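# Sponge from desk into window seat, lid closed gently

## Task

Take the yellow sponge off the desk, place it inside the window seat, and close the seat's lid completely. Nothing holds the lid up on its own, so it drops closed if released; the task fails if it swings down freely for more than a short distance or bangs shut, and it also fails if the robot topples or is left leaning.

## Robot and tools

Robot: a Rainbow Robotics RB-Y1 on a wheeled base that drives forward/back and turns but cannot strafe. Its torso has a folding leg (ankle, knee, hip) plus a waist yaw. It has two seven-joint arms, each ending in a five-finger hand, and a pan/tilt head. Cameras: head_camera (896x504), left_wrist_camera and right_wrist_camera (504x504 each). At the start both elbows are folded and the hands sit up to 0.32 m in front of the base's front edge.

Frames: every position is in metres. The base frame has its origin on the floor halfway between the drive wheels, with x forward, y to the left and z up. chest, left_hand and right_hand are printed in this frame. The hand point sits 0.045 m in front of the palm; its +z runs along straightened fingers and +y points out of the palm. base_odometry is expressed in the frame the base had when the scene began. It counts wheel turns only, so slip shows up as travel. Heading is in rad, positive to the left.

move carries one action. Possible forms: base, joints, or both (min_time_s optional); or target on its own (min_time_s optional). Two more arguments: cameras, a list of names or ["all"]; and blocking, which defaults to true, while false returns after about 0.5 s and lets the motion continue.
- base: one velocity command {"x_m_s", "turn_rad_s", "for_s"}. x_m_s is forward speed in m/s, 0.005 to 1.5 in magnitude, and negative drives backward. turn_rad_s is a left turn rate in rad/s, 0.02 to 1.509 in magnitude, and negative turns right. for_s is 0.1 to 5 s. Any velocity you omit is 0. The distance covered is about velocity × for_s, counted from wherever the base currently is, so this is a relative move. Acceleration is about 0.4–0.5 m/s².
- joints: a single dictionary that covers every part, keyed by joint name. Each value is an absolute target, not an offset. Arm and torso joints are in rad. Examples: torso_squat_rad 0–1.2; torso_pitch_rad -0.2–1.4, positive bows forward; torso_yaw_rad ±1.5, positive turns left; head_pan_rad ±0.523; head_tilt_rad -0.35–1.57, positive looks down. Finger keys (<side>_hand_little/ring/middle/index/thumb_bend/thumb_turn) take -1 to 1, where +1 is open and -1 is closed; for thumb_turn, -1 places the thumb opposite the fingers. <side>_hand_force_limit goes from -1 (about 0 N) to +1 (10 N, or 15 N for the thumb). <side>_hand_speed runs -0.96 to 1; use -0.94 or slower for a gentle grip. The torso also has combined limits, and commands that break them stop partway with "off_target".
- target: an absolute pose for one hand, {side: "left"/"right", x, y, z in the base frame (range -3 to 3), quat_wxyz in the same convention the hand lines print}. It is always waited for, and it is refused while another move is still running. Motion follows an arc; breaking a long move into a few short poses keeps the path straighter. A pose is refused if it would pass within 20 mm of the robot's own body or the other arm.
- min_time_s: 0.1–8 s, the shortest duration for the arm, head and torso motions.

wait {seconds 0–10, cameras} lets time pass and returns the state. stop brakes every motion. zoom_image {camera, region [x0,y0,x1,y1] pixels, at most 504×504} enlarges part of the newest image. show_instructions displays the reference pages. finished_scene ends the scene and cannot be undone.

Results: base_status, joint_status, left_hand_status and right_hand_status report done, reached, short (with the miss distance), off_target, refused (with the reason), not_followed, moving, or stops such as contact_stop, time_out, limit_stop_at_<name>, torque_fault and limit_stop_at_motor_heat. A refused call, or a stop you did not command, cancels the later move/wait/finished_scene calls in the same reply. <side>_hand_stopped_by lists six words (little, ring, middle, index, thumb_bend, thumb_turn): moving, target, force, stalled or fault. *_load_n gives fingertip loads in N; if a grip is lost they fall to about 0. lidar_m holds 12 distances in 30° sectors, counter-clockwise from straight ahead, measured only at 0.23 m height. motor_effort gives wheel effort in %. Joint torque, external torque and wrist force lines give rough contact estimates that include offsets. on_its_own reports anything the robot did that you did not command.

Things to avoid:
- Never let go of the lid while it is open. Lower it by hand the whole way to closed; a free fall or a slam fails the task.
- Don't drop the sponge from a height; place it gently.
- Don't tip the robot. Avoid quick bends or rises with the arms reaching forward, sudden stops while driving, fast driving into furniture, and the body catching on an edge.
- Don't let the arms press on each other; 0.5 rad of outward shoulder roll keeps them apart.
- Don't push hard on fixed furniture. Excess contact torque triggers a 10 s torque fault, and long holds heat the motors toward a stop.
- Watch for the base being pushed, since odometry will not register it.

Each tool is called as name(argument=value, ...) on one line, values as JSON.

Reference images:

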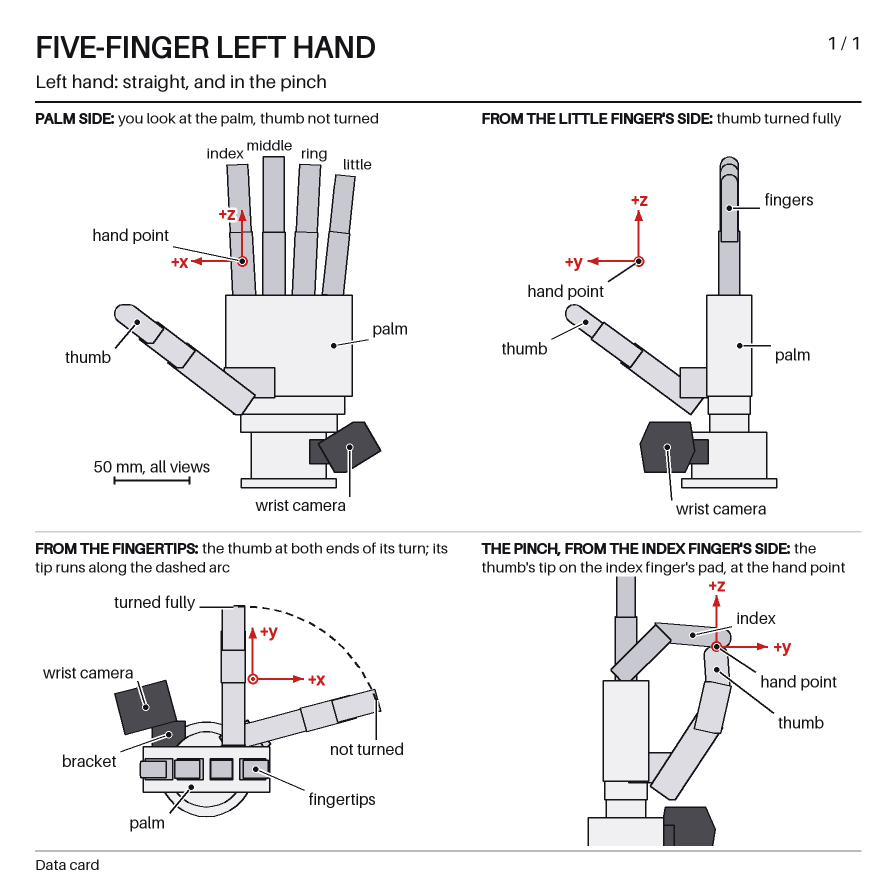

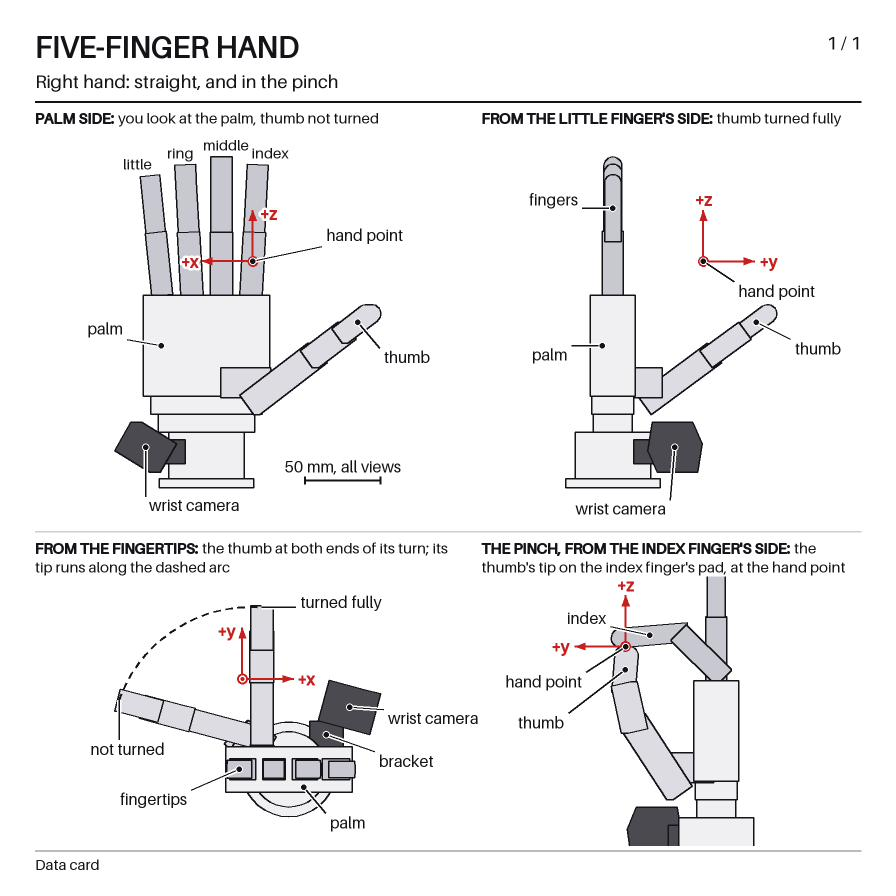

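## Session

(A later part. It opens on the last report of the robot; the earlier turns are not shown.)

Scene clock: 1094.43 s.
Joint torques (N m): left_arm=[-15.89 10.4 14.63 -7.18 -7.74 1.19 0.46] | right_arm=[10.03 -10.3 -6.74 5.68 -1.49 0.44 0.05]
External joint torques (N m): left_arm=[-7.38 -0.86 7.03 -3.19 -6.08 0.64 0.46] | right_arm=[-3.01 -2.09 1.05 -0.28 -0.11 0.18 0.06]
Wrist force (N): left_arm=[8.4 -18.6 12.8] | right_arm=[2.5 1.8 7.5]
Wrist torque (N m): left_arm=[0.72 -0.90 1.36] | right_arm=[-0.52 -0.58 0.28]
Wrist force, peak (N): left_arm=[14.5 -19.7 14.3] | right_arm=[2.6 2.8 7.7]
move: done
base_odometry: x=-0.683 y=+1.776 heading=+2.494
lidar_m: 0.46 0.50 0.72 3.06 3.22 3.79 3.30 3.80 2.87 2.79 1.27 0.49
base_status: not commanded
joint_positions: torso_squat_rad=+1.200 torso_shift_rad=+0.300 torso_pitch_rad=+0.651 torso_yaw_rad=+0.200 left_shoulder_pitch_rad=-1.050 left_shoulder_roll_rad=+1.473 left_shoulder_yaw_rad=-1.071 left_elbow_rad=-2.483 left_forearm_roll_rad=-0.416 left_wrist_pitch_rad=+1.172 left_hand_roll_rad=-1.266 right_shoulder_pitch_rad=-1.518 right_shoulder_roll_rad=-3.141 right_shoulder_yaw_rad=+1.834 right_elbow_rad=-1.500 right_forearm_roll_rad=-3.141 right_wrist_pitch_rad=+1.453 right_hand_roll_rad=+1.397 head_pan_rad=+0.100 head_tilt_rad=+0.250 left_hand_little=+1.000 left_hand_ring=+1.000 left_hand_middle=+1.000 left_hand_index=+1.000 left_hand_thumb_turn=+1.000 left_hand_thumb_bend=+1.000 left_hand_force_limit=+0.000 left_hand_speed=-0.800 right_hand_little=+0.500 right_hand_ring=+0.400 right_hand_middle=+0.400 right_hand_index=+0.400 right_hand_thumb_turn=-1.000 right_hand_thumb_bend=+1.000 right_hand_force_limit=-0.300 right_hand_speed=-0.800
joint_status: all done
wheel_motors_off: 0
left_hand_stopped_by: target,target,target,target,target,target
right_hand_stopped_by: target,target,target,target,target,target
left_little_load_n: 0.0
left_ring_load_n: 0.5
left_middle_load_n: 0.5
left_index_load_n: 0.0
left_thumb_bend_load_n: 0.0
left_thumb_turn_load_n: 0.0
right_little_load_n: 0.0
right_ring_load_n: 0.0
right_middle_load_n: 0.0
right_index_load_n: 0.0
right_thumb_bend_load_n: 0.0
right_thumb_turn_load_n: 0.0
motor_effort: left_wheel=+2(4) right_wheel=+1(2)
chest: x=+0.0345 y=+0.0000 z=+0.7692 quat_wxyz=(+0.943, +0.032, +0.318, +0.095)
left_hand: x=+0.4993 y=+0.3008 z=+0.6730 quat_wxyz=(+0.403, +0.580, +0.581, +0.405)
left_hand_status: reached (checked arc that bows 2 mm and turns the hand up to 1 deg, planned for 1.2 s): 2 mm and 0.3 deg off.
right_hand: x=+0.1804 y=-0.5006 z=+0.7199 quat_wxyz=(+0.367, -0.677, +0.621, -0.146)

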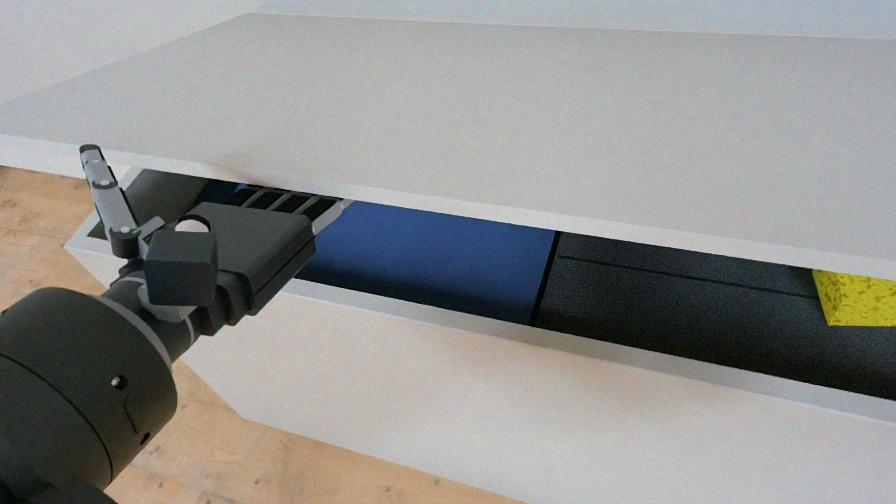

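move(target={"side":"left","x":0.490,"y":0.30,"z":0.640,"quat_wxyz":[0.4056,0.5794,0.5794,0.4056]}, min_time_s=1.5)

move(target={"side":"left","x":0.474,"y":0.30,"z":0.604,"quat_wxyz":[0.4056,0.5794,0.5794,0.4056]}, min_time_s=1.5, cameras=["head_camera"])

Scene clock: 1105.97 s.
Joint torques (N m): left_arm=[-14.82 9.89 13.28 -8.06 -7.59 0.95 0.33] | right_arm=[10.03 -10.41 -6.66 5.55 -1.48 0.5 0.08]
External joint torques (N m): left_arm=[-6.73 -1.24 6.08 -3.31 -5.95 0.35 0.33] | right_arm=[-3.01 -2.2 1.12 -0.41 -0.1 0.24 0.09]
Wrist force (N): left_arm=[8.9 -18.8 14.5] | right_arm=[2.3 2.2 7.8]
Wrist torque (N m): left_arm=[0.56 -0.89 1.33] | right_arm=[-0.44 -0.52 0.23]
Wrist force, peak (N): left_arm=[16.5 -21.1 -4.5] | right_arm=[3.3 2.6 8.2]
move: done
base_odometry: x=-0.683 y=+1.776 heading=+2.494
lidar_m: 0.47 0.51 0.72 3.06 3.22 3.80 3.29 3.79 2.85 2.79 1.27 0.50
base_status: not commanded
joint_positions: torso_squat_rad=+1.200 torso_shift_rad=+0.300 torso_pitch_rad=+0.651 torso_yaw_rad=+0.200 left_shoulder_pitch_rad=-0.985 left_shoulder_roll_rad=+1.391 left_shoulder_yaw_rad=-1.128 left_elbow_rad=-2.412 left_forearm_roll_rad=-0.556 left_wrist_pitch_rad=+1.173 left_hand_roll_rad=-1.238 right_shoulder_pitch_rad=-1.518 right_shoulder_roll_rad=-3.141 right_shoulder_yaw_rad=+1.834 right_elbow_rad=-1.500 right_forearm_roll_rad=-3.141 right_wrist_pitch_rad=+1.453 right_hand_roll_rad=+1.397 head_pan_rad=+0.100 head_tilt_rad=+0.250 left_hand_little=+1.000 left_hand_ring=+1.000 left_hand_middle=+1.000 left_hand_index=+1.000 left_hand_thumb_turn=+1.000 left_hand_thumb_bend=+1.000 left_hand_force_limit=+0.000 left_hand_speed=-0.800 right_hand_little=+0.500 right_hand_ring=+0.400 right_hand_middle=+0.400 right_hand_index=+0.400 right_hand_thumb_turn=-1.000 right_hand_thumb_bend=+1.000 right_hand_force_limit=-0.300 right_hand_speed=-0.800
joint_status: all done
wheel_motors_off: 0
left_hand_stopped_by: target,target,target,target,target,target
right_hand_stopped_by: target,target,target,target,target,target
left_little_load_n: 0.0
left_ring_load_n: 0.5
left_middle_load_n: 0.5
left_index_load_n: 0.0
left_thumb_bend_load_n: 0.0
left_thumb_turn_load_n: 0.0
right_little_load_n: 0.0
right_ring_load_n: 0.0
right_middle_load_n: 0.0
right_index_load_n: 0.0
right_thumb_bend_load_n: -0.5
right_thumb_turn_load_n: 0.0
motor_effort: left_wheel=+3(4) right_wheel=+2(2)
chest: x=+0.0345 y=+0.0000 z=+0.7692 quat_wxyz=(+0.943, +0.032, +0.318, +0.095)
left_hand: x=+0.4892 y=+0.3008 z=+0.6382 quat_wxyz=(+0.403, +0.580, +0.581, +0.405)
left_hand_status: reached (checked arc that bows 2 mm and turns the hand up to 1 deg, planned for 1.5 s): 2 mm and 0.3 deg off.
right_hand: x=+0.1804 y=-0.5005 z=+0.7200 quat_wxyz=(+0.367, -0.677, +0.621, -0.146)
pictures: none

Scene clock: 1107.80 s.
Joint torques (N m): left_arm=[-13.27 10.31 12.2 -8.15 -7.33 2.41 0.46] | right_arm=[10.06 -10.31 -6.66 5.6 -1.52 0.42 0.1]
External joint torques (N m): left_arm=[-5.89 -0.57 5.62 -2.8 -5.71 1.74 0.46] | right_arm=[-2.98 -2.1 1.12 -0.36 -0.15 0.16 0.11]
Wrist force (N): left_arm=[6.5 -18.4 13.4] | right_arm=[3.6 2.5 7.3]
Wrist torque (N m): left_arm=[0.78 -0.94 1.20] | right_arm=[-0.36 -0.76 0.38]
Wrist force, peak (N): left_arm=[9.8 -19.7 13.8] | right_arm=[3.2 2.7 8.2]
move: done
base_odometry: x=-0.683 y=+1.776 heading=+2.494
lidar_m: 0.47 0.49 0.72 3.06 3.20 3.80 3.30 3.79 2.86 2.79 1.27 0.49
base_status: not commanded
joint_positions: torso_squat_rad=+1.200 torso_shift_rad=+0.300 torso_pitch_rad=+0.651 torso_yaw_rad=+0.200 left_shoulder_pitch_rad=-0.915 left_shoulder_roll_rad=+1.312 left_shoulder_yaw_rad=-1.184 left_elbow_rad=-2.334 left_forearm_roll_rad=-0.702 left_wrist_pitch_rad=+1.175 left_hand_roll_rad=-1.196 right_shoulder_pitch_rad=-1.518 right_shoulder_roll_rad=-3.141 right_shoulder_yaw_rad=+1.834 right_elbow_rad=-1.500 right_forearm_roll_rad=-3.141 right_wrist_pitch_rad=+1.453 right_hand_roll_rad=+1.397 head_pan_rad=+0.100 head_tilt_rad=+0.250 left_hand_little=+1.000 left_hand_ring=+1.000 left_hand_middle=+1.000 left_hand_index=+1.000 left_hand_thumb_turn=+1.000 left_hand_thumb_bend=+1.000 left_hand_force_limit=+0.000 left_hand_speed=-0.800 right_hand_little=+0.500 right_hand_ring=+0.400 right_hand_middle=+0.400 right_hand_index=+0.400 right_hand_thumb_turn=-1.000 right_hand_thumb_bend=+1.000 right_hand_force_limit=-0.300 right_hand_speed=-0.800
joint_status: all done
wheel_motors_off: 0
left_hand_stopped_by: target,target,target,target,target,target
right_hand_stopped_by: target,target,target,target,target,target
left_little_load_n: 0.5
left_ring_load_n: 0.5
left_middle_load_n: 0.0
left_index_load_n: 0.0
left_thumb_bend_load_n: 0.0
left_thumb_turn_load_n: 0.0
right_little_load_n: 0.5
right_ring_load_n: 0.0
right_middle_load_n: 0.0
right_index_load_n: 0.0
right_thumb_bend_load_n: 0.0
right_thumb_turn_load_n: 0.0
motor_effort: left_wheel=+1(4) right_wheel=+2(2)
chest: x=+0.0345 y=+0.0000 z=+0.7692 quat_wxyz=(+0.943, +0.032, +0.318, +0.095)
left_hand: x=+0.4732 y=+0.3004 z=+0.6023 quat_wxyz=(+0.404, +0.580, +0.580, +0.405)
left_hand_status: reached (checked arc that bows 2 mm and turns the hand up to 1 deg, planned for 1.5 s): 2 mm and 0.3 deg off.
right_hand: x=+0.1804 y=-0.5006 z=+0.7199 quat_wxyz=(+0.367, -0.677, +0.621, -0.146)

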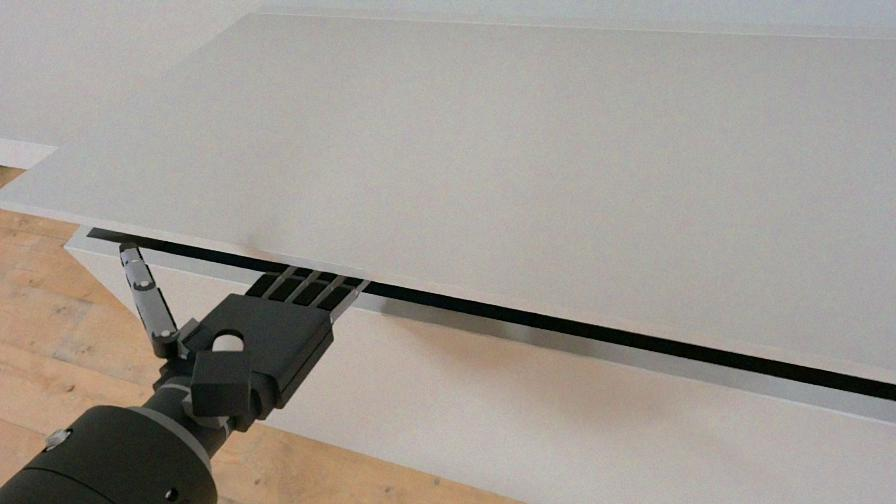

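move(target={"side":"left","x":0.462,"y":0.30,"z":0.590,"quat_wxyz":[0.4056,0.5794,0.5794,0.4056]}, min_time_s=1.2)

move(target={"side":"left","x":0.453,"y":0.30,"z":0.572,"quat_wxyz":[0.4056,0.5794,0.5794,0.4056]}, min_time_s=1.2, cameras=["head_camera"])

Scene clock: 1118.63 s.
Joint torques (N m): left_arm=[-12.29 10.08 11.74 -8.33 -7.37 2.85 0.45] | right_arm=[10.01 -10.63 -6.72 5.57 -1.42 0.48 0.05]
External joint torques (N m): left_arm=[-5.43 -0.65 5.56 -2.73 -5.76 2.14 0.46] | right_arm=[-3.03 -2.42 1.06 -0.39 -0.04 0.22 0.06]
Wrist force (N): left_arm=[5.9 -19.3 13.8] | right_arm=[2.9 1.8 7.0]
Wrist torque (N m): left_arm=[0.79 -1.03 1.23] | right_arm=[-0.47 -0.64 0.33]
Wrist force, peak (N): left_arm=[6.5 -20.0 13.8] | right_arm=[2.5 2.3 8.2]
move: done
base_odometry: x=-0.683 y=+1.776 heading=+2.494
lidar_m: 0.48 0.49 0.72 3.06 3.22 3.79 3.29 3.80 2.87 2.79 1.26 0.49
base_status: not commanded
joint_positions: torso_squat_rad=+1.200 torso_shift_rad=+0.300 torso_pitch_rad=+0.651 torso_yaw_rad=+0.200 left_shoulder_pitch_rad=-0.879 left_shoulder_roll_rad=+1.287 left_shoulder_yaw_rad=-1.211 left_elbow_rad=-2.314 left_forearm_roll_rad=-0.767 left_wrist_pitch_rad=+1.184 left_hand_roll_rad=-1.177 right_shoulder_pitch_rad=-1.518 right_shoulder_roll_rad=-3.141 right_shoulder_yaw_rad=+1.834 right_elbow_rad=-1.500 right_forearm_roll_rad=-3.141 right_wrist_pitch_rad=+1.453 right_hand_roll_rad=+1.397 head_pan_rad=+0.100 head_tilt_rad=+0.250 left_hand_little=+1.000 left_hand_ring=+1.000 left_hand_middle=+1.000 left_hand_index=+1.000 left_hand_thumb_turn=+1.000 left_hand_thumb_bend=+1.000 left_hand_force_limit=+0.000 left_hand_speed=-0.800 right_hand_little=+0.500 right_hand_ring=+0.400 right_hand_middle=+0.400 right_hand_index=+0.400 right_hand_thumb_turn=-1.000 right_hand_thumb_bend=+1.000 right_hand_force_limit=-0.300 right_hand_speed=-0.800
joint_status: all done
wheel_motors_off: 0
left_hand_stopped_by: target,target,target,target,target,target
right_hand_stopped_by: target,target,target,target,target,target
left_little_load_n: 0.5
left_ring_load_n: 0.5
left_middle_load_n: 0.5
left_index_load_n: 0.0
left_thumb_bend_load_n: 0.0
left_thumb_turn_load_n: 0.0
right_little_load_n: -0.5
right_ring_load_n: 0.0
right_middle_load_n: 0.0
right_index_load_n: 0.0
right_thumb_bend_load_n: 0.0
right_thumb_turn_load_n: 0.0
motor_effort: left_wheel=+2(3) right_wheel=+1(2)
chest: x=+0.0345 y=+0.0000 z=+0.7692 quat_wxyz=(+0.943, +0.032, +0.318, +0.095)
left_hand: x=+0.4612 y=+0.3000 z=+0.5886 quat_wxyz=(+0.403, +0.581, +0.581, +0.404)
left_hand_status: reached (checked arc that bows 1 mm and turns the hand up to 0 deg, planned for 1.2 s): 2 mm and 0.4 deg off.
right_hand: x=+0.1804 y=-0.5006 z=+0.7199 quat_wxyz=(+0.367, -0.677, +0.621, -0.146)
pictures: none

Scene clock: 1120.17 s.
Joint torques (N m): left_arm=[-11.78 9.72 11.67 -8.7 -7.47 2.82 0.51] | right_arm=[10.05 -10.6 -6.83 5.62 -1.38 0.3 0.06]
External joint torques (N m): left_arm=[-5.35 -0.85 5.85 -2.97 -5.88 2.05 0.52] | right_arm=[-2.99 -2.4 0.96 -0.34 -0.01 0.04 0.07]
Wrist force (N): left_arm=[6.3 -18.4 13.6] | right_arm=[2.5 1.8 7.0]
Wrist torque (N m): left_arm=[1.00 -0.84 1.23] | right_arm=[-0.42 -0.57 0.27]
Wrist force, peak (N): left_arm=[7.7 -19.5 14.0] | right_arm=[3.3 2.8 7.7]
move: done
base_odometry: x=-0.683 y=+1.776 heading=+2.494
lidar_m: 0.48 0.50 0.71 3.06 3.21 3.80 3.29 3.80 2.86 2.78 1.26 0.49
base_status: not commanded
joint_positions: torso_squat_rad=+1.200 torso_shift_rad=+0.300 torso_pitch_rad=+0.651 torso_yaw_rad=+0.200 left_shoulder_pitch_rad=-0.846 left_shoulder_roll_rad=+1.245 left_shoulder_yaw_rad=-1.237 left_elbow_rad=-2.260 left_forearm_roll_rad=-0.840 left_wrist_pitch_rad=+1.184 left_hand_roll_rad=-1.146 right_shoulder_pitch_rad=-1.518 right_shoulder_roll_rad=-3.141 right_shoulder_yaw_rad=+1.834 right_elbow_rad=-1.500 right_forearm_roll_rad=-3.141 right_wrist_pitch_rad=+1.453 right_hand_roll_rad=+1.397 head_pan_rad=+0.100 head_tilt_rad=+0.250 left_hand_little=+1.000 left_hand_ring=+1.000 left_hand_middle=+1.000 left_hand_index=+1.000 left_hand_thumb_turn=+1.000 left_hand_thumb_bend=+1.000 left_hand_force_limit=+0.000 left_hand_speed=-0.800 right_hand_little=+0.500 right_hand_ring=+0.400 right_hand_middle=+0.400 right_hand_index=+0.400 right_hand_thumb_turn=-1.000 right_hand_thumb_bend=+1.000 right_hand_force_limit=-0.300 right_hand_speed=-0.800
joint_status: all done
wheel_motors_off: 0
left_hand_stopped_by: target,target,target,target,target,target
right_hand_stopped_by: target,target,target,target,target,target
left_little_load_n: 0.5
left_ring_load_n: 0.5
left_middle_load_n: 0.0
left_index_load_n: 0.0
left_thumb_bend_load_n: 0.0
left_thumb_turn_load_n: 0.0
right_little_load_n: 0.0
right_ring_load_n: 0.0
right_middle_load_n: 0.0
right_index_load_n: 0.0
right_thumb_bend_load_n: 0.0
right_thumb_turn_load_n: 0.0
motor_effort: left_wheel=+1(3) right_wheel=+1(2)
chest: x=+0.0345 y=+0.0000 z=+0.7692 quat_wxyz=(+0.943, +0.032, +0.318, +0.095)
left_hand: x=+0.4522 y=+0.3005 z=+0.5704 quat_wxyz=(+0.404, +0.580, +0.580, +0.405)
left_hand_status: reached (checked arc that bows 1 mm and turns the hand up to 1 deg, planned for 1.2 s): 2 mm and 0.3 deg off.
right_hand: x=+0.1803 y=-0.5006 z=+0.7199 quat_wxyz=(+0.367, -0.677, +0.621, -0.146)

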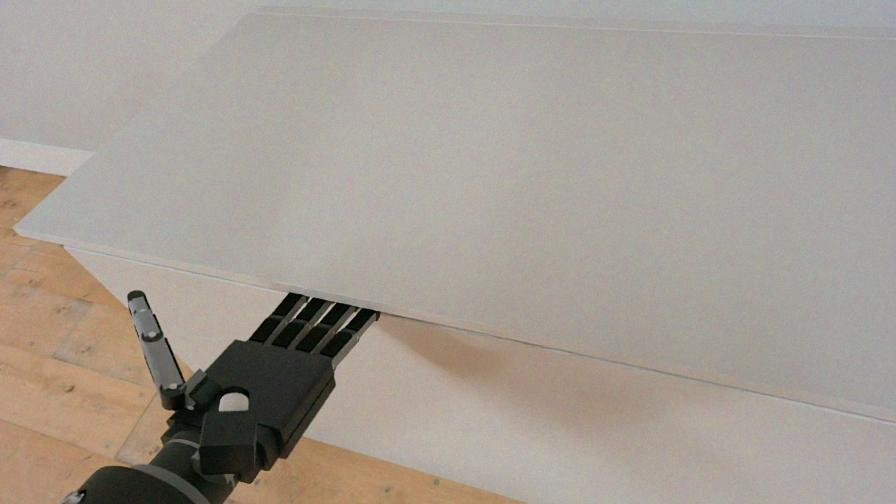

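move(target={"side":"left","x":0.450,"y":0.30,"z":0.558,"quat_wxyz":[0.4056,0.5794,0.5794,0.4056]}, min_time_s=1.2)

move(target={"side":"left","x":0.449,"y":0.30,"z":0.545,"quat_wxyz":[0.4056,0.5794,0.5794,0.4056]}, min_time_s=1.2, cameras=["head_camera"])

Scene clock: 1123.90 s.
Joint torques (N m): left_arm=[-12.12 9.48 11.01 -8.9 -7.54 2.43 0.26] | right_arm=[9.9 -10.38 -6.6 5.55 -1.37 0.39 0.09]
External joint torques (N m): left_arm=[-5.84 -0.97 5.36 -3.14 -5.97 1.63 0.27] | right_arm=[-3.14 -2.17 1.18 -0.4 0 0.13 0.09]
Wrist force (N): left_arm=[7.9 -17.7 11.8] | right_arm=[2.2 1.9 7.5]
Wrist torque (N m): left_arm=[1.21 -0.95 1.17] | right_arm=[-0.45 -0.55 0.21]
Wrist force, peak (N): left_arm=[8.1 -19.7 14.3] | right_arm=[3.3 2.0 8.1]
move: done
base_odometry: x=-0.683 y=+1.776 heading=+2.494
lidar_m: 0.47 0.50 0.71 3.06 3.21 3.79 3.30 3.80 2.85 2.79 1.26 0.49
base_status: not commanded
joint_positions: torso_squat_rad=+1.200 torso_shift_rad=+0.300 torso_pitch_rad=+0.651 torso_yaw_rad=+0.200 left_shoulder_pitch_rad=-0.834 left_shoulder_roll_rad=+1.214 left_shoulder_yaw_rad=-1.252 left_elbow_rad=-2.215 left_forearm_roll_rad=-0.875 left_wrist_pitch_rad=+1.177 left_hand_roll_rad=-1.127 right_shoulder_pitch_rad=-1.518 right_shoulder_roll_rad=-3.141 right_shoulder_yaw_rad=+1.834 right_elbow_rad=-1.500 right_forearm_roll_rad=-3.141 right_wrist_pitch_rad=+1.453 right_hand_roll_rad=+1.397 head_pan_rad=+0.100 head_tilt_rad=+0.250 left_hand_little=+1.000 left_hand_ring=+1.000 left_hand_middle=+1.000 left_hand_index=+1.000 left_hand_thumb_turn=+1.000 left_hand_thumb_bend=+1.000 left_hand_force_limit=+0.000 left_hand_speed=-0.800 right_hand_little=+0.500 right_hand_ring=+0.400 right_hand_middle=+0.400 right_hand_index=+0.400 right_hand_thumb_turn=-1.000 right_hand_thumb_bend=+1.000 right_hand_force_limit=-0.300 right_hand_speed=-0.800
joint_status: all done
wheel_motors_off: 0
left_hand_stopped_by: target,target,target,target,target,target
right_hand_stopped_by: target,target,target,target,target,target
left_little_load_n: 0.0
left_ring_load_n: 1.0
left_middle_load_n: 0.5
left_index_load_n: 0.0
left_thumb_bend_load_n: 0.0
left_thumb_turn_load_n: 0.0
right_little_load_n: 0.0
right_ring_load_n: 0.0
right_middle_load_n: 0.0
right_index_load_n: 0.0
right_thumb_bend_load_n: 0.0
right_thumb_turn_load_n: 0.0
motor_effort: left_wheel=+1(2) right_wheel=+1(2)
chest: x=+0.0345 y=+0.0000 z=+0.7692 quat_wxyz=(+0.943, +0.032, +0.318, +0.095)
left_hand: x=+0.4487 y=+0.3002 z=+0.5566 quat_wxyz=(+0.403, +0.581, +0.581, +0.404)
left_hand_status: reached (checked arc that bows 1 mm and turns the hand up to 0 deg, planned for 1.2 s): 2 mm and 0.4 deg off.
right_hand: x=+0.1803 y=-0.5006 z=+0.7199 quat_wxyz=(+0.367, -0.677, +0.621, -0.146)
pictures: none

Scene clock: 1125.43 s.
Joint torques (N m): left_arm=[-11.67 9.87 11.33 -8.48 -7.35 2.93 0.29] | right_arm=[10.04 -10.37 -6.96 5.47 -1.46 0.45 0.13]
External joint torques (N m): left_arm=[-5.45 -0.47 5.78 -2.75 -5.81 2.09 0.29] | right_arm=[-3 -2.17 0.82 -0.49 -0.09 0.19 0.13]
Wrist force (N): left_arm=[6.7 -19.1 13.1] | right_arm=[2.6 1.8 8.1]
Wrist torque (N m): left_arm=[1.23 -1.08 1.05] | right_arm=[-0.53 -0.57 0.25]
Wrist force, peak (N): left_arm=[11.8 -19.7 11.5] | right_arm=[2.8 2.0 8.0]
move: done
base_odometry: x=-0.683 y=+1.776 heading=+2.494
lidar_m: 0.48 0.50 0.71 3.06 3.22 3.79 3.29 3.80 2.86 2.78 1.26 0.49
base_status: not commanded
joint_positions: torso_squat_rad=+1.200 torso_shift_rad=+0.300 torso_pitch_rad=+0.651 torso_yaw_rad=+0.200 left_shoulder_pitch_rad=-0.827 left_shoulder_roll_rad=+1.181 left_shoulder_yaw_rad=-1.263 left_elbow_rad=-2.164 left_forearm_roll_rad=-0.904 left_wrist_pitch_rad=+1.168 left_hand_roll_rad=-1.105 right_shoulder_pitch_rad=-1.518 right_shoulder_roll_rad=-3.141 right_shoulder_yaw_rad=+1.834 right_elbow_rad=-1.500 right_forearm_roll_rad=-3.141 right_wrist_pitch_rad=+1.453 right_hand_roll_rad=+1.397 head_pan_rad=+0.100 head_tilt_rad=+0.250 left_hand_little=+1.000 left_hand_ring=+1.000 left_hand_middle=+1.000 left_hand_index=+1.000 left_hand_thumb_turn=+1.000 left_hand_thumb_bend=+1.000 left_hand_force_limit=+0.000 left_hand_speed=-0.800 right_hand_little=+0.500 right_hand_ring=+0.400 right_hand_middle=+0.400 right_hand_index=+0.400 right_hand_thumb_turn=-1.000 right_hand_thumb_bend=+1.000 right_hand_force_limit=-0.300 right_hand_speed=-0.800
joint_status: all done
wheel_motors_off: 0
left_hand_stopped_by: target,target,target,target,target,target
right_hand_stopped_by: target,target,target,target,target,target
left_little_load_n: 0.5
left_ring_load_n: 0.5
left_middle_load_n: 0.5
left_index_load_n: 0.5
left_thumb_bend_load_n: 0.0
left_thumb_turn_load_n: 0.0
right_little_load_n: 0.0
right_ring_load_n: 0.0
right_middle_load_n: 0.0
right_index_load_n: 0.0
right_thumb_bend_load_n: 0.0
right_thumb_turn_load_n: 0.0
motor_effort: left_wheel=+2(3) right_wheel=+1(2)
chest: x=+0.0345 y=+0.0000 z=+0.7692 quat_wxyz=(+0.943, +0.032, +0.318, +0.095)
left_hand: x=+0.4476 y=+0.3002 z=+0.5436 quat_wxyz=(+0.403, +0.581, +0.581, +0.404)
left_hand_status: reached (checked arc that bows 1 mm and turns the hand up to 0 deg, planned for 1.2 s): 2 mm and 0.4 deg off.
right_hand: x=+0.1803 y=-0.5006 z=+0.7200 quat_wxyz=(+0.367, -0.677, +0.621, -0.146)

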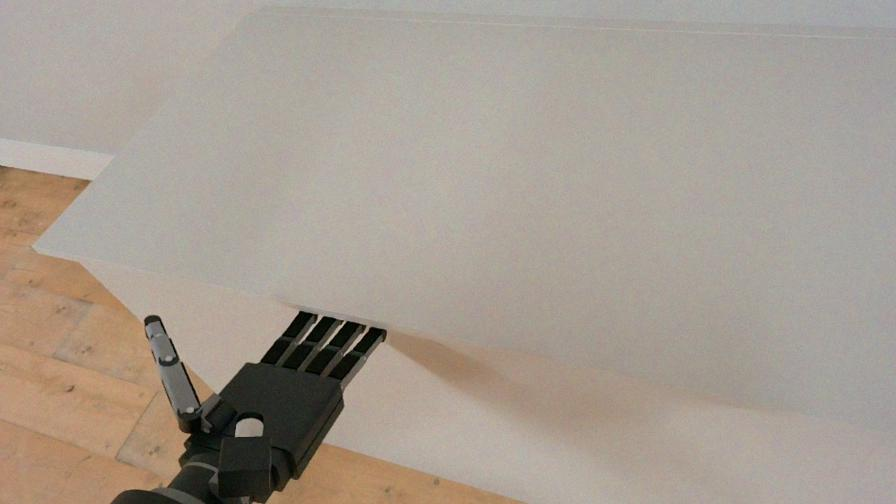

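move(target={"side":"left","x":0.451,"y":0.30,"z":0.537,"quat_wxyz":[0.4056,0.5794,0.5794,0.4056]}, min_time_s=1.2, cameras=["head_camera"])

zoom_image(camera="head_camera", region=[200, 220, 500, 420])

Scene clock: 1129.20 s.
Joint torques (N m): left_arm=[-16.95 9.76 13.76 -5.87 -6.7 2.68 0.34] | right_arm=[10.15 -10.45 -6.87 5.62 -1.48 0.41 0.05]
External joint torques (N m): left_arm=[-10.66 -0.52 8.22 -0.2 -5.18 1.82 0.34] | right_arm=[-2.89 -2.25 0.92 -0.34 -0.1 0.15 0.06]
Wrist force (N): left_arm=[6.9 -17.3 -7.3] | right_arm=[2.4 2.3 7.5]
Wrist torque (N m): left_arm=[2.19 -1.74 1.09] | right_arm=[-0.42 -0.51 0.29]
Wrist force, peak (N): left_arm=[10.8 -20.0 11.1] | right_arm=[2.7 1.5 8.7]
move: done
base_odometry: x=-0.683 y=+1.776 heading=+2.494
lidar_m: 0.47 0.50 0.72 3.06 3.22 3.80 3.30 3.81 2.87 2.79 1.26 0.49
base_status: not commanded
joint_positions: torso_squat_rad=+1.200 torso_shift_rad=+0.300 torso_pitch_rad=+0.650 torso_yaw_rad=+0.200 left_shoulder_pitch_rad=-0.828 left_shoulder_roll_rad=+1.159 left_shoulder_yaw_rad=-1.267 left_elbow_rad=-2.125 left_forearm_roll_rad=-0.916 left_wrist_pitch_rad=+1.157 left_hand_roll_rad=-1.090 right_shoulder_pitch_rad=-1.518 right_shoulder_roll_rad=-3.141 right_shoulder_yaw_rad=+1.834 right_elbow_rad=-1.500 right_forearm_roll_rad=-3.141 right_wrist_pitch_rad=+1.453 right_hand_roll_rad=+1.397 head_pan_rad=+0.100 head_tilt_rad=+0.250 left_hand_little=+1.000 left_hand_ring=+1.000 left_hand_middle=+1.000 left_hand_index=+1.000 left_hand_thumb_turn=+1.000 left_hand_thumb_bend=+1.000 left_hand_force_limit=+0.000 left_hand_speed=-0.800 right_hand_little=+0.500 right_hand_ring=+0.400 right_hand_middle=+0.400 right_hand_index=+0.400 right_hand_thumb_turn=-1.000 right_hand_thumb_bend=+1.000 right_hand_force_limit=-0.300 right_hand_speed=-0.800
joint_status: all done
wheel_motors_off: 0
left_hand_stopped_by: target,target,target,target,target,target
right_hand_stopped_by: target,target,target,target,target,target
left_little_load_n: 0.0
left_ring_load_n: 0.5
left_middle_load_n: 0.5
left_index_load_n: 0.0
left_thumb_bend_load_n: 0.0
left_thumb_turn_load_n: 0.5
right_little_load_n: 0.0
right_ring_load_n: 0.5
right_middle_load_n: 0.0
right_index_load_n: 0.0
right_thumb_bend_load_n: 0.0
right_thumb_turn_load_n: 0.0
motor_effort: left_wheel=+2(3) right_wheel=+2(2)
chest: x=+0.0344 y=+0.0000 z=+0.7692 quat_wxyz=(+0.943, +0.032, +0.318, +0.095)
left_hand: x=+0.4492 y=+0.3004 z=+0.5351 quat_wxyz=(+0.403, +0.580, +0.581, +0.404)
left_hand_status: reached (checked arc that bows 1 mm and turns the hand up to 0 deg, planned for 1.2 s): 3 mm and 0.4 deg off.
right_hand: x=+0.1804 y=-0.5006 z=+0.7200 quat_wxyz=(+0.367, -0.677, +0.621, -0.146)

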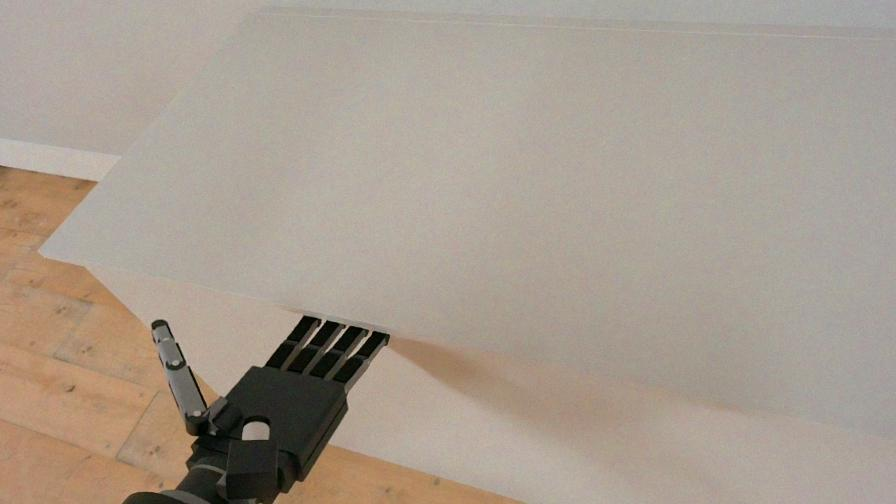

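Scaled by 1.680 from the camera's image (finer frame: 1280x720).

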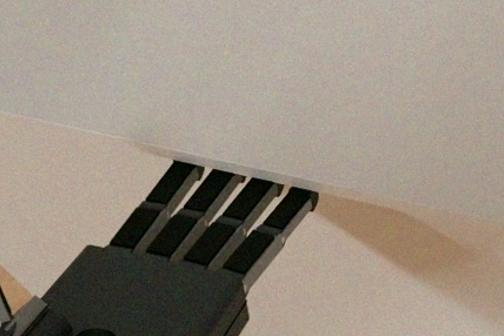

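move(target={"side":"left","x":0.449,"y":0.30,"z":0.531,"quat_wxyz":[0.4056,0.5794,0.5794,0.4056]}, min_time_s=1.0)

move(target={"side":"left","x":0.448,"y":0.30,"z":0.522,"quat_wxyz":[0.4056,0.5794,0.5794,0.4056]}, min_time_s=1.0, cameras=["head_camera"])

zoom_image(camera="head_camera", region=[200, 220, 500, 420])

Scene clock: 1136.97 s.
Joint torques (N m): left_arm=[-5.62 7.9 4.68 -4.69 -1.99 0.57 0.29] | right_arm=[10.11 -10.58 -7.04 5.54 -1.49 0.47 0.14]
External joint torques (N m): left_arm=[0.66 -2.32 -0.82 0.95 -0.47 -0.32 0.29] | right_arm=[-2.93 -2.38 0.75 -0.41 -0.11 0.21 0.15]
Wrist force (N): left_arm=[6.4 -0.6 2.4] | right_arm=[2.5 1.5 7.4]
Wrist torque (N m): left_arm=[0.73 -1.43 0.45] | right_arm=[-0.55 -0.59 0.26]
Wrist force, peak (N): left_arm=[7.2 -17.4 -7.6] | right_arm=[3.5 2.3 7.8]
move: done
base_odometry: x=-0.683 y=+1.776 heading=+2.494
lidar_m: 0.46 0.50 0.71 3.05 3.21 3.80 3.29 3.80 2.86 2.79 1.27 0.49
base_status: not commanded
joint_positions: torso_squat_rad=+1.200 torso_shift_rad=+0.300 torso_pitch_rad=+0.650 torso_yaw_rad=+0.200 left_shoulder_pitch_rad=-0.825 left_shoulder_roll_rad=+1.145 left_shoulder_yaw_rad=-1.271 left_elbow_rad=-2.102 left_forearm_roll_rad=-0.935 left_wrist_pitch_rad=+1.155 left_hand_roll_rad=-1.078 right_shoulder_pitch_rad=-1.518 right_shoulder_roll_rad=-3.141 right_shoulder_yaw_rad=+1.834 right_elbow_rad=-1.500 right_forearm_roll_rad=-3.141 right_wrist_pitch_rad=+1.453 right_hand_roll_rad=+1.397 head_pan_rad=+0.100 head_tilt_rad=+0.250 left_hand_little=+1.000 left_hand_ring=+1.000 left_hand_middle=+1.000 left_hand_index=+1.000 left_hand_thumb_turn=+1.000 left_hand_thumb_bend=+1.000 left_hand_force_limit=+0.000 left_hand_speed=-0.800 right_hand_little=+0.500 right_hand_ring=+0.400 right_hand_middle=+0.400 right_hand_index=+0.400 right_hand_thumb_turn=-1.000 right_hand_thumb_bend=+1.000 right_hand_force_limit=-0.300 right_hand_speed=-0.800
joint_status: all done
wheel_motors_off: 0
left_hand_stopped_by: target,target,target,target,target,target
right_hand_stopped_by: target,target,target,target,target,target
left_little_load_n: 0.0
left_ring_load_n: 0.0
left_middle_load_n: 0.0
left_index_load_n: 0.0
left_thumb_bend_load_n: 0.0
left_thumb_turn_load_n: 0.0
right_little_load_n: 0.0
right_ring_load_n: 0.0
right_middle_load_n: 0.0
right_index_load_n: 0.0
right_thumb_bend_load_n: 0.0
right_thumb_turn_load_n: 0.0
motor_effort: left_wheel=+1(4) right_wheel=+2(2)
chest: x=+0.0343 y=+0.0000 z=+0.7693 quat_wxyz=(+0.943, +0.032, +0.318, +0.095)
left_hand: x=+0.4490 y=+0.3000 z=+0.5314 quat_wxyz=(+0.405, +0.579, +0.579, +0.406)
left_hand_status: reached (checked arc that bows 1 mm and turns the hand up to 0 deg, planned for 1.0 s): 0 mm and 0.0 deg off.
right_hand: x=+0.1802 y=-0.5006 z=+0.7200 quat_wxyz=(+0.367, -0.677, +0.621, -0.147)
pictures: none

Scene clock: 1138.30 s.
Joint torques (N m): left_arm=[-4.87 7.85 4.41 -4.5 -1.86 0.49 0.23] | right_arm=[10.14 -10.36 -6.85 5.54 -1.43 0.41 0.06]
External joint torques (N m): left_arm=[1.35 -2.29 -1 1.1 -0.36 -0.42 0.24] | right_arm=[-2.91 -2.16 0.94 -0.41 -0.05 0.15 0.07]
Wrist force (N): left_arm=[6.1 -0.5 2.8] | right_arm=[2.5 1.7 7.8]
Wrist torque (N m): left_arm=[0.74 -1.40 0.44] | right_arm=[-0.57 -0.60 0.25]
Wrist force, peak (N): left_arm=[6.4 -0.2 3.0] | right_arm=[3.6 1.8 8.2]
move: done
base_odometry: x=-0.683 y=+1.776 heading=+2.494
lidar_m: 0.47 0.51 0.71 3.07 3.22 3.79 3.28 3.80 2.86 2.78 1.27 0.49
base_status: not commanded
joint_positions: torso_squat_rad=+1.200 torso_shift_rad=+0.300 torso_pitch_rad=+0.650 torso_yaw_rad=+0.200 left_shoulder_pitch_rad=-0.821 left_shoulder_roll_rad=+1.123 left_shoulder_yaw_rad=-1.278 left_elbow_rad=-2.067 left_forearm_roll_rad=-0.954 left_wrist_pitch_rad=+1.148 left_hand_roll_rad=-1.062 right_shoulder_pitch_rad=-1.518 right_shoulder_roll_rad=-3.141 right_shoulder_yaw_rad=+1.834 right_elbow_rad=-1.500 right_forearm_roll_rad=-3.141 right_wrist_pitch_rad=+1.453 right_hand_roll_rad=+1.397 head_pan_rad=+0.100 head_tilt_rad=+0.250 left_hand_little=+1.000 left_hand_ring=+1.000 left_hand_middle=+1.000 left_hand_index=+1.000 left_hand_thumb_turn=+1.000 left_hand_thumb_bend=+1.000 left_hand_force_limit=+0.000 left_hand_speed=-0.800 right_hand_little=+0.500 right_hand_ring=+0.400 right_hand_middle=+0.400 right_hand_index=+0.400 right_hand_thumb_turn=-1.000 right_hand_thumb_bend=+1.000 right_hand_force_limit=-0.300 right_hand_speed=-0.800
joint_status: all done
wheel_motors_off: 0
left_hand_stopped_by: target,target,target,target,target,target
right_hand_stopped_by: target,target,target,target,target,target
left_little_load_n: 0.0
left_ring_load_n: 0.0
left_middle_load_n: 0.0
left_index_load_n: 0.0
left_thumb_bend_load_n: 0.0
left_thumb_turn_load_n: 0.0
right_little_load_n: 0.0
right_ring_load_n: 0.0
right_middle_load_n: 0.0
right_index_load_n: 0.0
right_thumb_bend_load_n: 0.0
right_thumb_turn_load_n: 0.0
motor_effort: left_wheel=+2(3) right_wheel=+1(2)
chest: x=+0.0343 y=+0.0000 z=+0.7693 quat_wxyz=(+0.943, +0.032, +0.318, +0.095)
left_hand: x=+0.4479 y=+0.3000 z=+0.5224 quat_wxyz=(+0.405, +0.580, +0.579, +0.405)
left_hand_status: reached (checked arc that bows 1 mm and turns the hand up to 0 deg, planned for 1.0 s): 0 mm and 0.1 deg off.
right_hand: x=+0.1802 y=-0.5006 z=+0.7200 quat_wxyz=(+0.367, -0.677, +0.621, -0.147)

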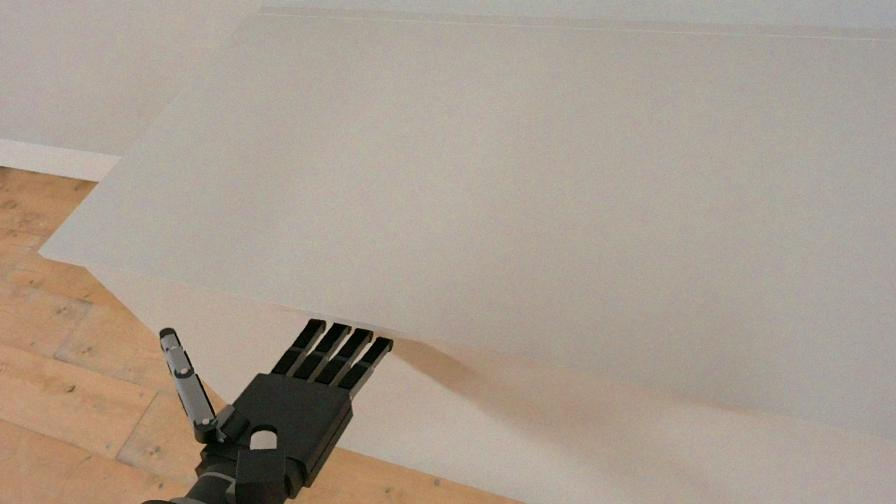

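Scaled by 1.680 from the camera's image (finer frame: 1280x720).

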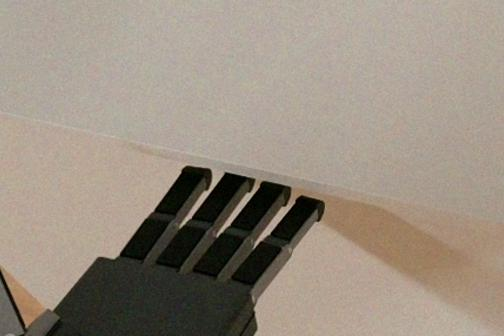

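move(target={"side":"left","x":0.44,"y":0.30,"z":0.50,"quat_wxyz":[0.4056,0.5794,0.5794,0.4056]}, min_time_s=1.2)

move(base={"x_m_s":-0.12,"for_s":3.0}, joints={"head_tilt_rad":0.35,"head_pan_rad":-0.1}, cameras=["head_camera","left_wrist_camera"])

Scene clock: 1143.23 s.
Joint torques (N m): left_arm=[-4.81 7.56 3.92 -4.42 -1.79 0.52 0.2] | right_arm=[10.26 -10.35 -6.91 5.62 -1.43 0.36 0.03]
External joint torques (N m): left_arm=[1.07 -2.33 -1.12 1.09 -0.34 -0.47 0.2] | right_arm=[-2.79 -2.15 0.88 -0.33 -0.06 0.09 0.03]
Wrist force (N): left_arm=[6.0 -0.9 2.6] | right_arm=[2.8 2.4 7.2]
Wrist torque (N m): left_arm=[0.64 -1.44 0.42] | right_arm=[-0.37 -0.61 0.30]
Wrist force, peak (N): left_arm=[6.5 -0.8 3.0] | right_arm=[3.0 2.2 8.2]
move: done
base_odometry: x=-0.683 y=+1.776 heading=+2.494
lidar_m: 0.47 0.50 0.72 3.06 3.21 3.80 3.29 3.80 2.86 2.78 1.27 0.49
base_status: not commanded
joint_positions: torso_squat_rad=+1.200 torso_shift_rad=+0.300 torso_pitch_rad=+0.650 torso_yaw_rad=+0.200 left_shoulder_pitch_rad=-0.802 left_shoulder_roll_rad=+1.069 left_shoulder_yaw_rad=-1.300 left_elbow_rad=-1.980 left_forearm_roll_rad=-1.015 left_wrist_pitch_rad=+1.143 left_hand_roll_rad=-1.013 right_shoulder_pitch_rad=-1.518 right_shoulder_roll_rad=-3.141 right_shoulder_yaw_rad=+1.834 right_elbow_rad=-1.500 right_forearm_roll_rad=-3.141 right_wrist_pitch_rad=+1.453 right_hand_roll_rad=+1.397 head_pan_rad=+0.100 head_tilt_rad=+0.250 left_hand_little=+1.000 left_hand_ring=+1.000 left_hand_middle=+1.000 left_hand_index=+1.000 left_hand_thumb_turn=+1.000 left_hand_thumb_bend=+1.000 left_hand_force_limit=+0.000 left_hand_speed=-0.800 right_hand_little=+0.500 right_hand_ring=+0.400 right_hand_middle=+0.400 right_hand_index=+0.400 right_hand_thumb_turn=-1.000 right_hand_thumb_bend=+1.000 right_hand_force_limit=-0.300 right_hand_speed=-0.800
joint_status: all done
wheel_motors_off: 0
left_hand_stopped_by: target,target,target,target,target,target
right_hand_stopped_by: target,target,target,target,target,target
left_little_load_n: 0.0
left_ring_load_n: 0.0
left_middle_load_n: 0.0
left_index_load_n: 0.0
left_thumb_bend_load_n: 0.0
left_thumb_turn_load_n: 0.0
right_little_load_n: 0.0
right_ring_load_n: 0.0
right_middle_load_n: 0.0
right_index_load_n: 0.0
right_thumb_bend_load_n: 0.0
right_thumb_turn_load_n: 0.0
motor_effort: left_wheel=+2(3) right_wheel=+2(2)
chest: x=+0.0343 y=+0.0000 z=+0.7693 quat_wxyz=(+0.943, +0.032, +0.318, +0.095)
left_hand: x=+0.4401 y=+0.3001 z=+0.5002 quat_wxyz=(+0.405, +0.579, +0.579, +0.406)
left_hand_status: reached (checked arc that bows 3 mm and turns the hand up to 0 deg, planned for 1.2 s): 0 mm and 0.0 deg off.
right_hand: x=+0.1802 y=-0.5006 z=+0.7200 quat_wxyz=(+0.367, -0.677, +0.621, -0.147)
pictures: none

Scene clock: 1147.03 s.
Joint torques (N m): left_arm=[-5.77 7.74 4.48 -4.66 -1.72 0.65 0.2] | right_arm=[10.07 -9.58 -6.91 5.29 -1.33 0.37 0.05]
External joint torques (N m): left_arm=[0.1 -2.14 -0.56 0.84 -0.27 -0.35 0.21] | right_arm=[-2.98 -1.39 0.88 -0.66 0.04 0.11 0.05]
Wrist force (N): left_arm=[6.1 -0.7 2.6] | right_arm=[2.4 2.1 7.0]
Wrist torque (N m): left_arm=[0.65 -1.43 0.42] | right_arm=[-0.42 -0.56 0.27]
Wrist force, peak (N): left_arm=[6.7 -0.9 3.0] | right_arm=[3.1 2.9 8.3]
move: done
base_odometry: x=-0.396 y=+1.559 heading=+2.496
lidar_m: 0.83 0.88 1.92 3.07 3.23 3.44 2.94 3.52 2.84 2.77 1.76 0.86
base_status: done (sent for 3 of 3 s)
joint_positions: torso_squat_rad=+1.200 torso_shift_rad=+0.300 torso_pitch_rad=+0.650 torso_yaw_rad=+0.200 left_shoulder_pitch_rad=-0.801 left_shoulder_roll_rad=+1.069 left_shoulder_yaw_rad=-1.300 left_elbow_rad=-1.980 left_forearm_roll_rad=-1.016 left_wrist_pitch_rad=+1.143 left_hand_roll_rad=-1.013 right_shoulder_pitch_rad=-1.518 right_shoulder_roll_rad=-3.141 right_shoulder_yaw_rad=+1.834 right_elbow_rad=-1.500 right_forearm_roll_rad=-3.141 right_wrist_pitch_rad=+1.453 right_hand_roll_rad=+1.397 head_pan_rad=-0.100 head_tilt_rad=+0.350 left_hand_little=+1.000 left_hand_ring=+1.000 left_hand_middle=+1.000 left_hand_index=+1.000 left_hand_thumb_turn=+1.000 left_hand_thumb_bend=+1.000 left_hand_force_limit=+0.000 left_hand_speed=-0.800 right_hand_little=+0.500 right_hand_ring=+0.400 right_hand_middle=+0.400 right_hand_index=+0.400 right_hand_thumb_turn=-1.000 right_hand_thumb_bend=+1.000 right_hand_force_limit=-0.300 right_hand_speed=-0.800
joint_status: all done
wheel_motors_off: 0
left_hand_stopped_by: target,target,target,target,target,target
right_hand_stopped_by: target,target,target,target,target,target
left_little_load_n: 0.0
left_ring_load_n: 0.0
left_middle_load_n: 0.0
left_index_load_n: 0.0
left_thumb_bend_load_n: 0.0
left_thumb_turn_load_n: 0.0
right_little_load_n: 0.0
right_ring_load_n: 0.0
right_middle_load_n: 0.0
right_index_load_n: 0.0
right_thumb_bend_load_n: 0.0
right_thumb_turn_load_n: 0.0
motor_effort: left_wheel=+14(28) right_wheel=-17(30)
chest: x=+0.0342 y=-0.0001 z=+0.7693 quat_wxyz=(+0.943, +0.032, +0.318, +0.095)
left_hand: x=+0.4400 y=+0.3001 z=+0.5002 quat_wxyz=(+0.405, +0.579, +0.579, +0.406)
right_hand: x=+0.1801 y=-0.5007 z=+0.7201 quat_wxyz=(+0.367, -0.677, +0.621, -0.147)

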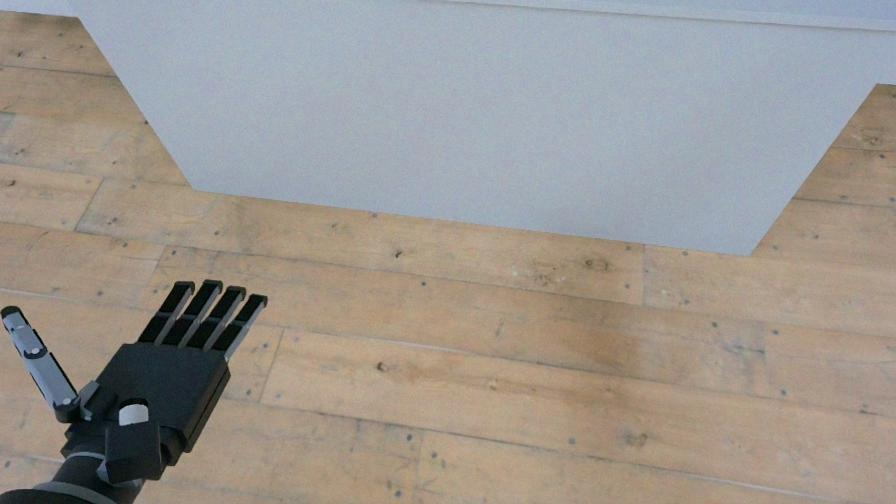

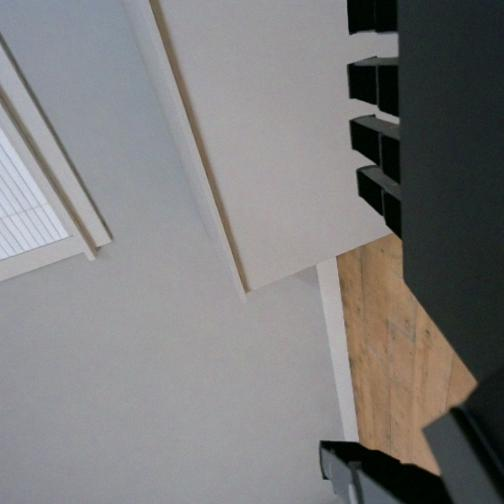

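move(joints={"head_tilt_rad":-0.1,"head_pan_rad":-0.15}, cameras=["head_camera"])

zoom_image(camera="head_camera", region=[0, 60, 500, 360])

zoom_image(camera="head_camera", region=[396, 60, 896, 360])

Scene clock: 1150.50 s.
Joint torques (N m): left_arm=[-5.8 7.91 4.76 -4.67 -1.79 0.69 0.24] | right_arm=[10.53 -9.71 -7.15 5.32 -1.36 0.43 0.07]
External joint torques (N m): left_arm=[0.08 -1.97 -0.28 0.83 -0.33 -0.3 0.24] | right_arm=[-2.52 -1.52 0.64 -0.63 0.02 0.17 0.07]
Wrist force (N): left_arm=[5.7 -0.6 2.7] | right_arm=[2.4 2.0 7.3]
Wrist torque (N m): left_arm=[0.70 -1.36 0.42] | right_arm=[-0.40 -0.54 0.21]
Wrist force, peak (N): left_arm=[6.6 -0.3 3.2] | right_arm=[3.4 2.2 7.9]
move: done
base_odometry: x=-0.396 y=+1.559 heading=+2.496
lidar_m: 0.83 0.87 1.91 3.07 3.23 3.43 2.92 3.52 2.84 2.77 1.75 0.86
base_status: not commanded
joint_positions: torso_squat_rad=+1.200 torso_shift_rad=+0.300 torso_pitch_rad=+0.650 torso_yaw_rad=+0.200 left_shoulder_pitch_rad=-0.801 left_shoulder_roll_rad=+1.069 left_shoulder_yaw_rad=-1.300 left_elbow_rad=-1.980 left_forearm_roll_rad=-1.016 left_wrist_pitch_rad=+1.143 left_hand_roll_rad=-1.013 right_shoulder_pitch_rad=-1.518 right_shoulder_roll_rad=-3.141 right_shoulder_yaw_rad=+1.834 right_elbow_rad=-1.500 right_forearm_roll_rad=-3.141 right_wrist_pitch_rad=+1.453 right_hand_roll_rad=+1.397 head_pan_rad=-0.150 head_tilt_rad=-0.100 left_hand_little=+1.000 left_hand_ring=+1.000 left_hand_middle=+1.000 left_hand_index=+1.000 left_hand_thumb_turn=+1.000 left_hand_thumb_bend=+1.000 left_hand_force_limit=+0.000 left_hand_speed=-0.800 right_hand_little=+0.500 right_hand_ring=+0.400 right_hand_middle=+0.400 right_hand_index=+0.400 right_hand_thumb_turn=-1.000 right_hand_thumb_bend=+1.000 right_hand_force_limit=-0.300 right_hand_speed=-0.800
joint_status: all done
wheel_motors_off: 0
left_hand_stopped_by: target,target,target,target,target,target
right_hand_stopped_by: target,target,target,target,target,target
left_little_load_n: 0.0
left_ring_load_n: 0.0
left_middle_load_n: 0.0
left_index_load_n: 0.0
left_thumb_bend_load_n: -0.5
left_thumb_turn_load_n: 0.0
right_little_load_n: 0.0
right_ring_load_n: 0.0
right_middle_load_n: 0.0
right_index_load_n: 0.0
right_thumb_bend_load_n: 0.0
right_thumb_turn_load_n: 0.0
motor_effort: left_wheel=+15(16) right_wheel=-17(17)
chest: x=+0.0342 y=-0.0001 z=+0.7693 quat_wxyz=(+0.943, +0.032, +0.318, +0.095)
left_hand: x=+0.4400 y=+0.3001 z=+0.5002 quat_wxyz=(+0.405, +0.579, +0.579, +0.406)
right_hand: x=+0.1801 y=-0.5007 z=+0.7201 quat_wxyz=(+0.367, -0.677, +0.621, -0.147)

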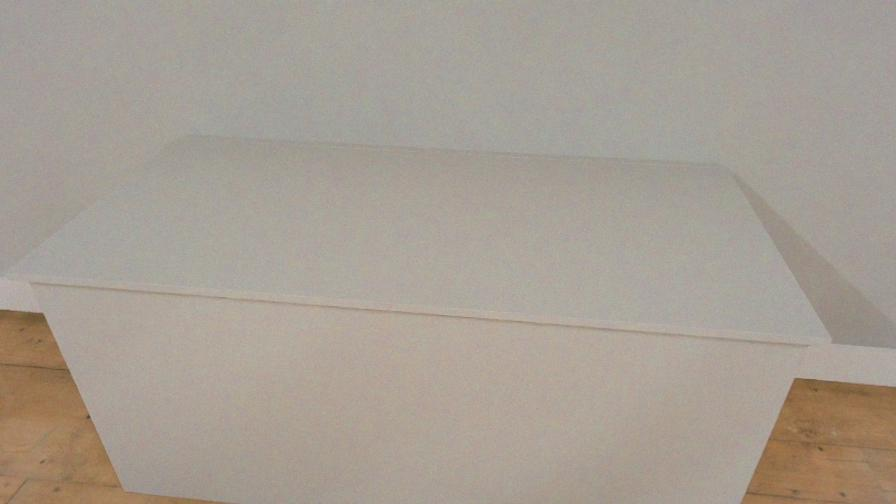

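Scaled by 1.008 from the camera's image (finer frame: 1280x720).

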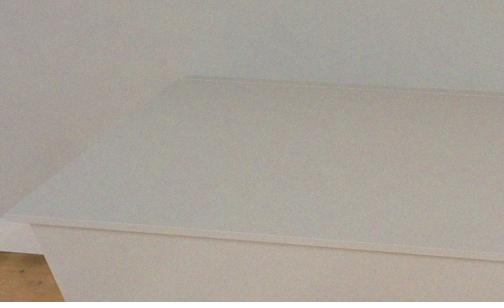

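Scaled by 1.008 from the camera's image (finer frame: 1280x720).

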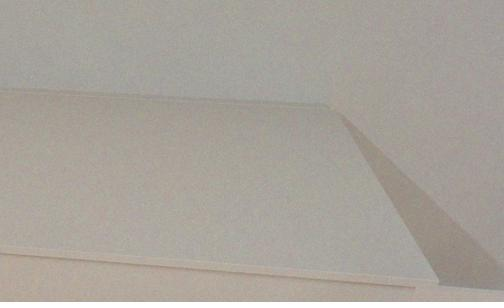

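finished_scene(scene=1)

The scene is finished: the task was done.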